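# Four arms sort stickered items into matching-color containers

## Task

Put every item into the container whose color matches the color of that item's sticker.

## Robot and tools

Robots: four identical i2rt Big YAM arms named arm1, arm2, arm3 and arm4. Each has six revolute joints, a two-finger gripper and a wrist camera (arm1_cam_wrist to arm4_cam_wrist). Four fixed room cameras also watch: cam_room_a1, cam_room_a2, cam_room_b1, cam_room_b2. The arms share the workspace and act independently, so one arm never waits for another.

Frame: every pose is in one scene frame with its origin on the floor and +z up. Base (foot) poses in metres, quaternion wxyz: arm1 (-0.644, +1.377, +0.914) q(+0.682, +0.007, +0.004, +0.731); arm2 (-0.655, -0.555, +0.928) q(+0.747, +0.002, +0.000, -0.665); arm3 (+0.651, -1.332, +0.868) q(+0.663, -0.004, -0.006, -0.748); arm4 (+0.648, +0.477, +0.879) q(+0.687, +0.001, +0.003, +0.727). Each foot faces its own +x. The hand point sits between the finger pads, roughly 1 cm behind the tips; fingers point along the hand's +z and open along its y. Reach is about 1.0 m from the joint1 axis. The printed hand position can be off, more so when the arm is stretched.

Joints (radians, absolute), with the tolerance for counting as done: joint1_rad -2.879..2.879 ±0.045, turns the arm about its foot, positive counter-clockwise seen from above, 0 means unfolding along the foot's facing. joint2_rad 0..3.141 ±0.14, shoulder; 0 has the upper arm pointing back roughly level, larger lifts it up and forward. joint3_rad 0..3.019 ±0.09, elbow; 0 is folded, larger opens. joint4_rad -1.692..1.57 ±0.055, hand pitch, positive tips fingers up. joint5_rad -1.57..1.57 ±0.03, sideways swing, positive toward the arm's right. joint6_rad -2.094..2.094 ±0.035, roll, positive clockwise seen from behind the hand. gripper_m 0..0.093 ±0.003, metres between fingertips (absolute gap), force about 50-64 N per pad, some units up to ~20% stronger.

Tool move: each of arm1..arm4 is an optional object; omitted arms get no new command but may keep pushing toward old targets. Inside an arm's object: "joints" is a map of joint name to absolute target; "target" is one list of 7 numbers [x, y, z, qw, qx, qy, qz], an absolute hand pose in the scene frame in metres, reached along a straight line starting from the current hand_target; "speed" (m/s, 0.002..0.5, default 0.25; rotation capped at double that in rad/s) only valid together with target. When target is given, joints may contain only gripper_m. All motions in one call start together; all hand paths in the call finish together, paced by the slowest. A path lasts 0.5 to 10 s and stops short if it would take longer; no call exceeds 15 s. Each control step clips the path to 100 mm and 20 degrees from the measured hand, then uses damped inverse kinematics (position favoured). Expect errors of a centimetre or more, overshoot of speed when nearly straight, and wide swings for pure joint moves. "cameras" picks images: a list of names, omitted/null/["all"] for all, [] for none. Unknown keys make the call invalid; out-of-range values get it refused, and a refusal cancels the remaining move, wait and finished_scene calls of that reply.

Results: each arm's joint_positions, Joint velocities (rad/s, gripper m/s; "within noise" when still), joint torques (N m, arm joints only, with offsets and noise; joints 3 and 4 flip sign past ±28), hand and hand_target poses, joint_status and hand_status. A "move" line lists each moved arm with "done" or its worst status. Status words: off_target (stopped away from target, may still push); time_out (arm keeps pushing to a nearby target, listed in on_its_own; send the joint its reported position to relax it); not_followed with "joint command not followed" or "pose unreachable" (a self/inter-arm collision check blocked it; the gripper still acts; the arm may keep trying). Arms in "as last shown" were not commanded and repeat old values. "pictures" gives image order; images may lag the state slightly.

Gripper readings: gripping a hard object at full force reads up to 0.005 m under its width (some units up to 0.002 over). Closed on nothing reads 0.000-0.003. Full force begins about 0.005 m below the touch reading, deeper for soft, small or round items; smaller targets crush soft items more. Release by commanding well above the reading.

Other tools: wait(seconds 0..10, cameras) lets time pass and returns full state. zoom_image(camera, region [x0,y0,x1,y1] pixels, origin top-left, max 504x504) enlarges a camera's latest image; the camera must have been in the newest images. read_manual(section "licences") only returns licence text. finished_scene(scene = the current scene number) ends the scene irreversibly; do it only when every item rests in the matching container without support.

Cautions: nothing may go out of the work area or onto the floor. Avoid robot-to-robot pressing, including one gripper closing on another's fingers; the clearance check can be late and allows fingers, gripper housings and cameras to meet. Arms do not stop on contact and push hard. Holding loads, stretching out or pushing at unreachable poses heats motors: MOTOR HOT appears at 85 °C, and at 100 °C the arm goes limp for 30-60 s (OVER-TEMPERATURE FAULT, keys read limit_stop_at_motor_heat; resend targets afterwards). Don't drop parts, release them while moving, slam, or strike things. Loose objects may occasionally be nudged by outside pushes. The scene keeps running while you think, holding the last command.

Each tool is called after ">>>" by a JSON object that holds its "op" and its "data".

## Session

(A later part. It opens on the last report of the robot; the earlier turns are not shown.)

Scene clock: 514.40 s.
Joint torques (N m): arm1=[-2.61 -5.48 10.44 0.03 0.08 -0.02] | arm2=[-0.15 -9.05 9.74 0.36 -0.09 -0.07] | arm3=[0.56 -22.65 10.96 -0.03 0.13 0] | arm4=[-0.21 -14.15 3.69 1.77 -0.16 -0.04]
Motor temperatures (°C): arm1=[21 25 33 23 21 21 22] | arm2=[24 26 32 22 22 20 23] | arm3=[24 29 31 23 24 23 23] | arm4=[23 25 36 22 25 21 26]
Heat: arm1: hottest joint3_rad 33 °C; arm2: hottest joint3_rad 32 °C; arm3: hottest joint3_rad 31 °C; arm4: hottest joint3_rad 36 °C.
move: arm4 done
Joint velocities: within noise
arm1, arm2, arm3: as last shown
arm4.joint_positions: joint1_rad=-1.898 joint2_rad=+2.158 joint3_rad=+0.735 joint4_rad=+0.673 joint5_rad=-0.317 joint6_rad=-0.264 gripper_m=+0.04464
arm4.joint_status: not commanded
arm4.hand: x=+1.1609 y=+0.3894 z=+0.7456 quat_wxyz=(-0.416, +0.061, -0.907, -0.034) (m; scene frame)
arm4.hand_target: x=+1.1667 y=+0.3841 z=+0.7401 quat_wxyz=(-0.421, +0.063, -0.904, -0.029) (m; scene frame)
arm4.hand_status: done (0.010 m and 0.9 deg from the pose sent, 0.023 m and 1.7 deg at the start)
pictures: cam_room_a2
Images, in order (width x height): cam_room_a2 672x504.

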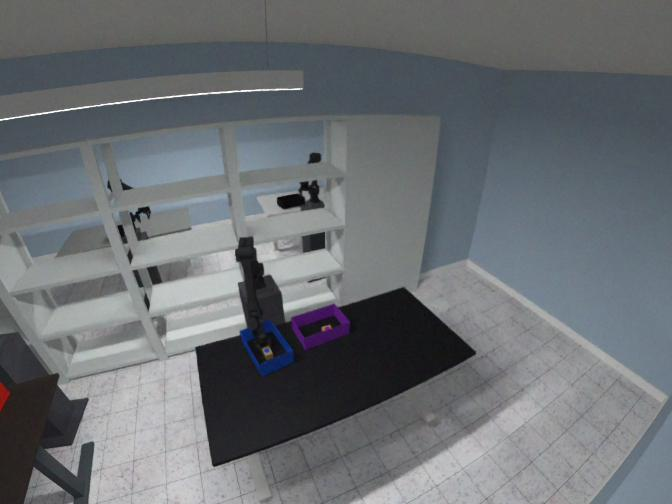

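>>> {"op": "move", "data": {"arm4": {"target":[1.167,0.384,0.722,-0.4216,0.0633,-0.9041,-0.0295],"speed":0.1}, "cameras": []}}

>>> {"op": "move", "data": {"arm4": {"joints":{"gripper_m":0.075}}, "cameras": []}}

>>> {"op": "move", "data": {"arm4": {"target":[1.14,0.388,0.95,-0.4216,0.0633,-0.9041,-0.0295],"speed":0.2}, "cameras": ["arm4_cam_wrist","cam_room_b1","cam_room_b2"]}}

Scene clock: 520.40 s.
Joint torques (N m): arm1=[-2.67 -5.25 10.35 0.23 0.05 -0.03] | arm2=[-0.09 -9 9.72 0.39 -0.09 -0.08] | arm3=[0.62 -22.65 10.92 -0.01 0.13 0.01] | arm4=[0.44 -12.45 2.97 1.31 -0.1 -0.07]
Motor temperatures (°C): arm1=[21 25 33 23 21 21 22] | arm2=[24 26 32 22 22 20 23] | arm3=[24 29 31 23 24 23 23] | arm4=[23 25 35 22 25 21 26]
Heat: arm1: hottest joint3_rad 33 °C; arm2: hottest joint3_rad 32 °C; arm3: hottest joint3_rad 31 °C; arm4: hottest joint3_rad 35 °C.
move: arm4 off_target
Joint velocities: within noise
arm1, arm2, arm3: as last shown
arm4.joint_positions: joint1_rad=-1.898 joint2_rad=+2.189 joint3_rad=+0.759 joint4_rad=+0.726 joint5_rad=-0.318 joint6_rad=-0.265 gripper_m=+0.04464
arm4.joint_status: not commanded
arm4.hand: x=+1.1736 y=+0.3862 z=+0.7450 quat_wxyz=(-0.436, +0.065, -0.897, -0.028) (m; scene frame)
arm4.hand_target: x=+1.1660 y=+0.3844 z=+0.7228 quat_wxyz=(-0.421, +0.063, -0.904, -0.030) (m; scene frame)
arm4.hand_status: off_target (0.024 m and 1.9 deg from the pose sent, 0.025 m and 0.9 deg at the start)
pictures: none
No camera images: "cameras" was empty.

Scene clock: 520.93 s.
Joint torques (N m): arm1=[-3.08 -5.6 10.44 0.14 0.08 -0.02] | arm2=[-0.03 -8.94 9.72 0.4 -0.09 -0.07] | arm3=[0.56 -22.53 10.93 -0.03 0.12 0.01] | arm4=[-0.15 -14.21 2.78 1.13 0.05 -0.01]
Motor temperatures (°C): arm1=[21 25 33 23 21 21 22] | arm2=[24 26 32 22 22 20 23] | arm3=[24 29 31 23 24 23 23] | arm4=[23 25 35 22 24 21 26]
Heat: arm1: hottest joint3_rad 33 °C; arm2: hottest joint3_rad 32 °C; arm3: hottest joint3_rad 31 °C; arm4: hottest joint3_rad 35 °C.
move: arm4 done
Joint velocities: within noise
arm1, arm2, arm3: as last shown
arm4.joint_positions: joint1_rad=-1.898 joint2_rad=+2.207 joint3_rad=+0.761 joint4_rad=+0.730 joint5_rad=-0.322 joint6_rad=-0.268 gripper_m=+0.07491
arm4.joint_status: all done
arm4.hand: x=+1.1700 y=+0.3878 z=+0.7367 quat_wxyz=(-0.431, +0.066, -0.900, -0.031) (m; scene frame)
arm4.hand_target: x=+1.1660 y=+0.3844 z=+0.7229 quat_wxyz=(-0.422, +0.063, -0.904, -0.030) (m; scene frame)
arm4.hand_status: not commanded
pictures: none
No camera images: "cameras" was empty.

Scene clock: 522.70 s.
Joint torques (N m): arm1=[-2.84 -5.36 10.48 0.09 0.02 -0.02] | arm2=[-0.03 -8.88 9.74 0.35 -0.08 -0.07] | arm3=[0.56 -22.65 10.89 -0.05 0.13 0] | arm4=[0.03 -10.93 7.65 0.72 -0.23 -0.08]
Motor temperatures (°C): arm1=[21 25 33 23 21 21 22] | arm2=[24 26 32 22 22 20 23] | arm3=[24 29 31 23 24 23 23] | arm4=[23 25 35 22 24 21 26]
Heat: arm1: hottest joint3_rad 33 °C; arm2: hottest joint3_rad 32 °C; arm3: hottest joint3_rad 31 °C; arm4: hottest joint3_rad 35 °C.
move: arm4 done
Joint velocities: within noise
arm1, arm2: as last shown
arm3.joint_positions: joint1_rad=+1.696 joint2_rad=+1.913 joint3_rad=+2.062 joint4_rad=-1.580 joint5_rad=-0.003 joint6_rad=-0.006 gripper_m=+0.09398
arm3.joint_status: not commanded
arm3.hand: x=+1.2755 y=-1.3251 z=+1.1455 quat_wxyz=(-0.070, +0.006, -0.998, +0.006) (m; scene frame)
arm3.hand_target: x=+1.2768 y=-1.3292 z=+1.1643 quat_wxyz=(-0.087, +0.000, -0.996, +0.007) (m; scene frame)
arm3.hand_status: not commanded
arm4.joint_positions: joint1_rad=-1.908 joint2_rad=+1.495 joint3_rad=+0.660 joint4_rad=+0.096 joint5_rad=-0.325 joint6_rad=-0.270 gripper_m=+0.07491
arm4.joint_status: not commanded
arm4.hand: x=+1.1363 y=+0.3934 z=+0.9477 quat_wxyz=(-0.422, +0.061, -0.904, -0.033) (m; scene frame)
arm4.hand_target: x=+1.1399 y=+0.3880 z=+0.9500 quat_wxyz=(-0.422, +0.063, -0.904, -0.029) (m; scene frame)
arm4.hand_status: done (0.007 m and 0.4 deg from the pose sent, 0.215 m and 1.2 deg at the start)
pictures: arm4_cam_wrist, cam_room_b1, cam_room_b2
Images, in order (width x height): arm4_cam_wrist 672x504, cam_room_b1 672x504, cam_room_b2 672x504.

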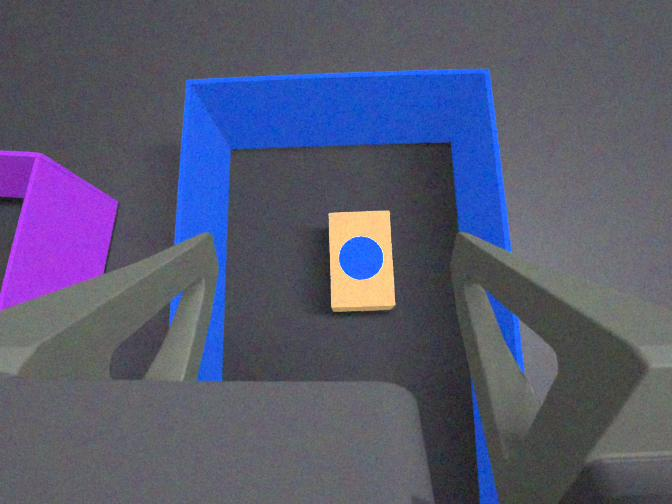

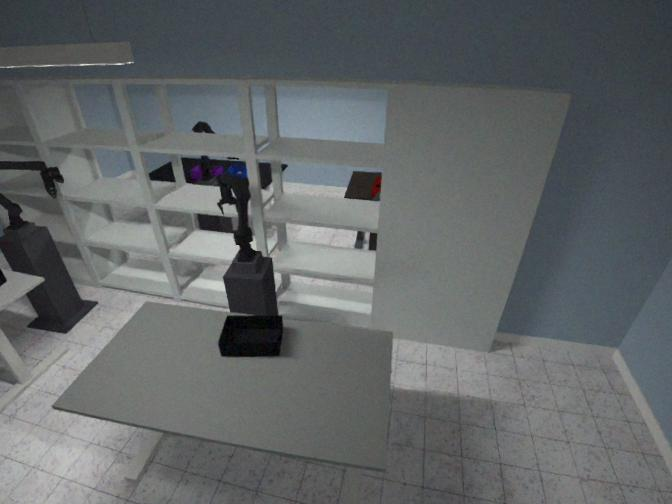

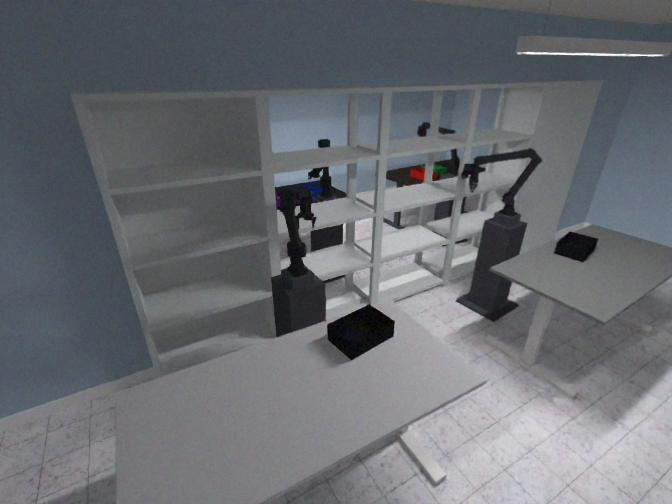

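Both items packed. Next scene.

>>> {"op": "finished_scene", "data": {"scene": 1}}

The scene is finished: the task was done.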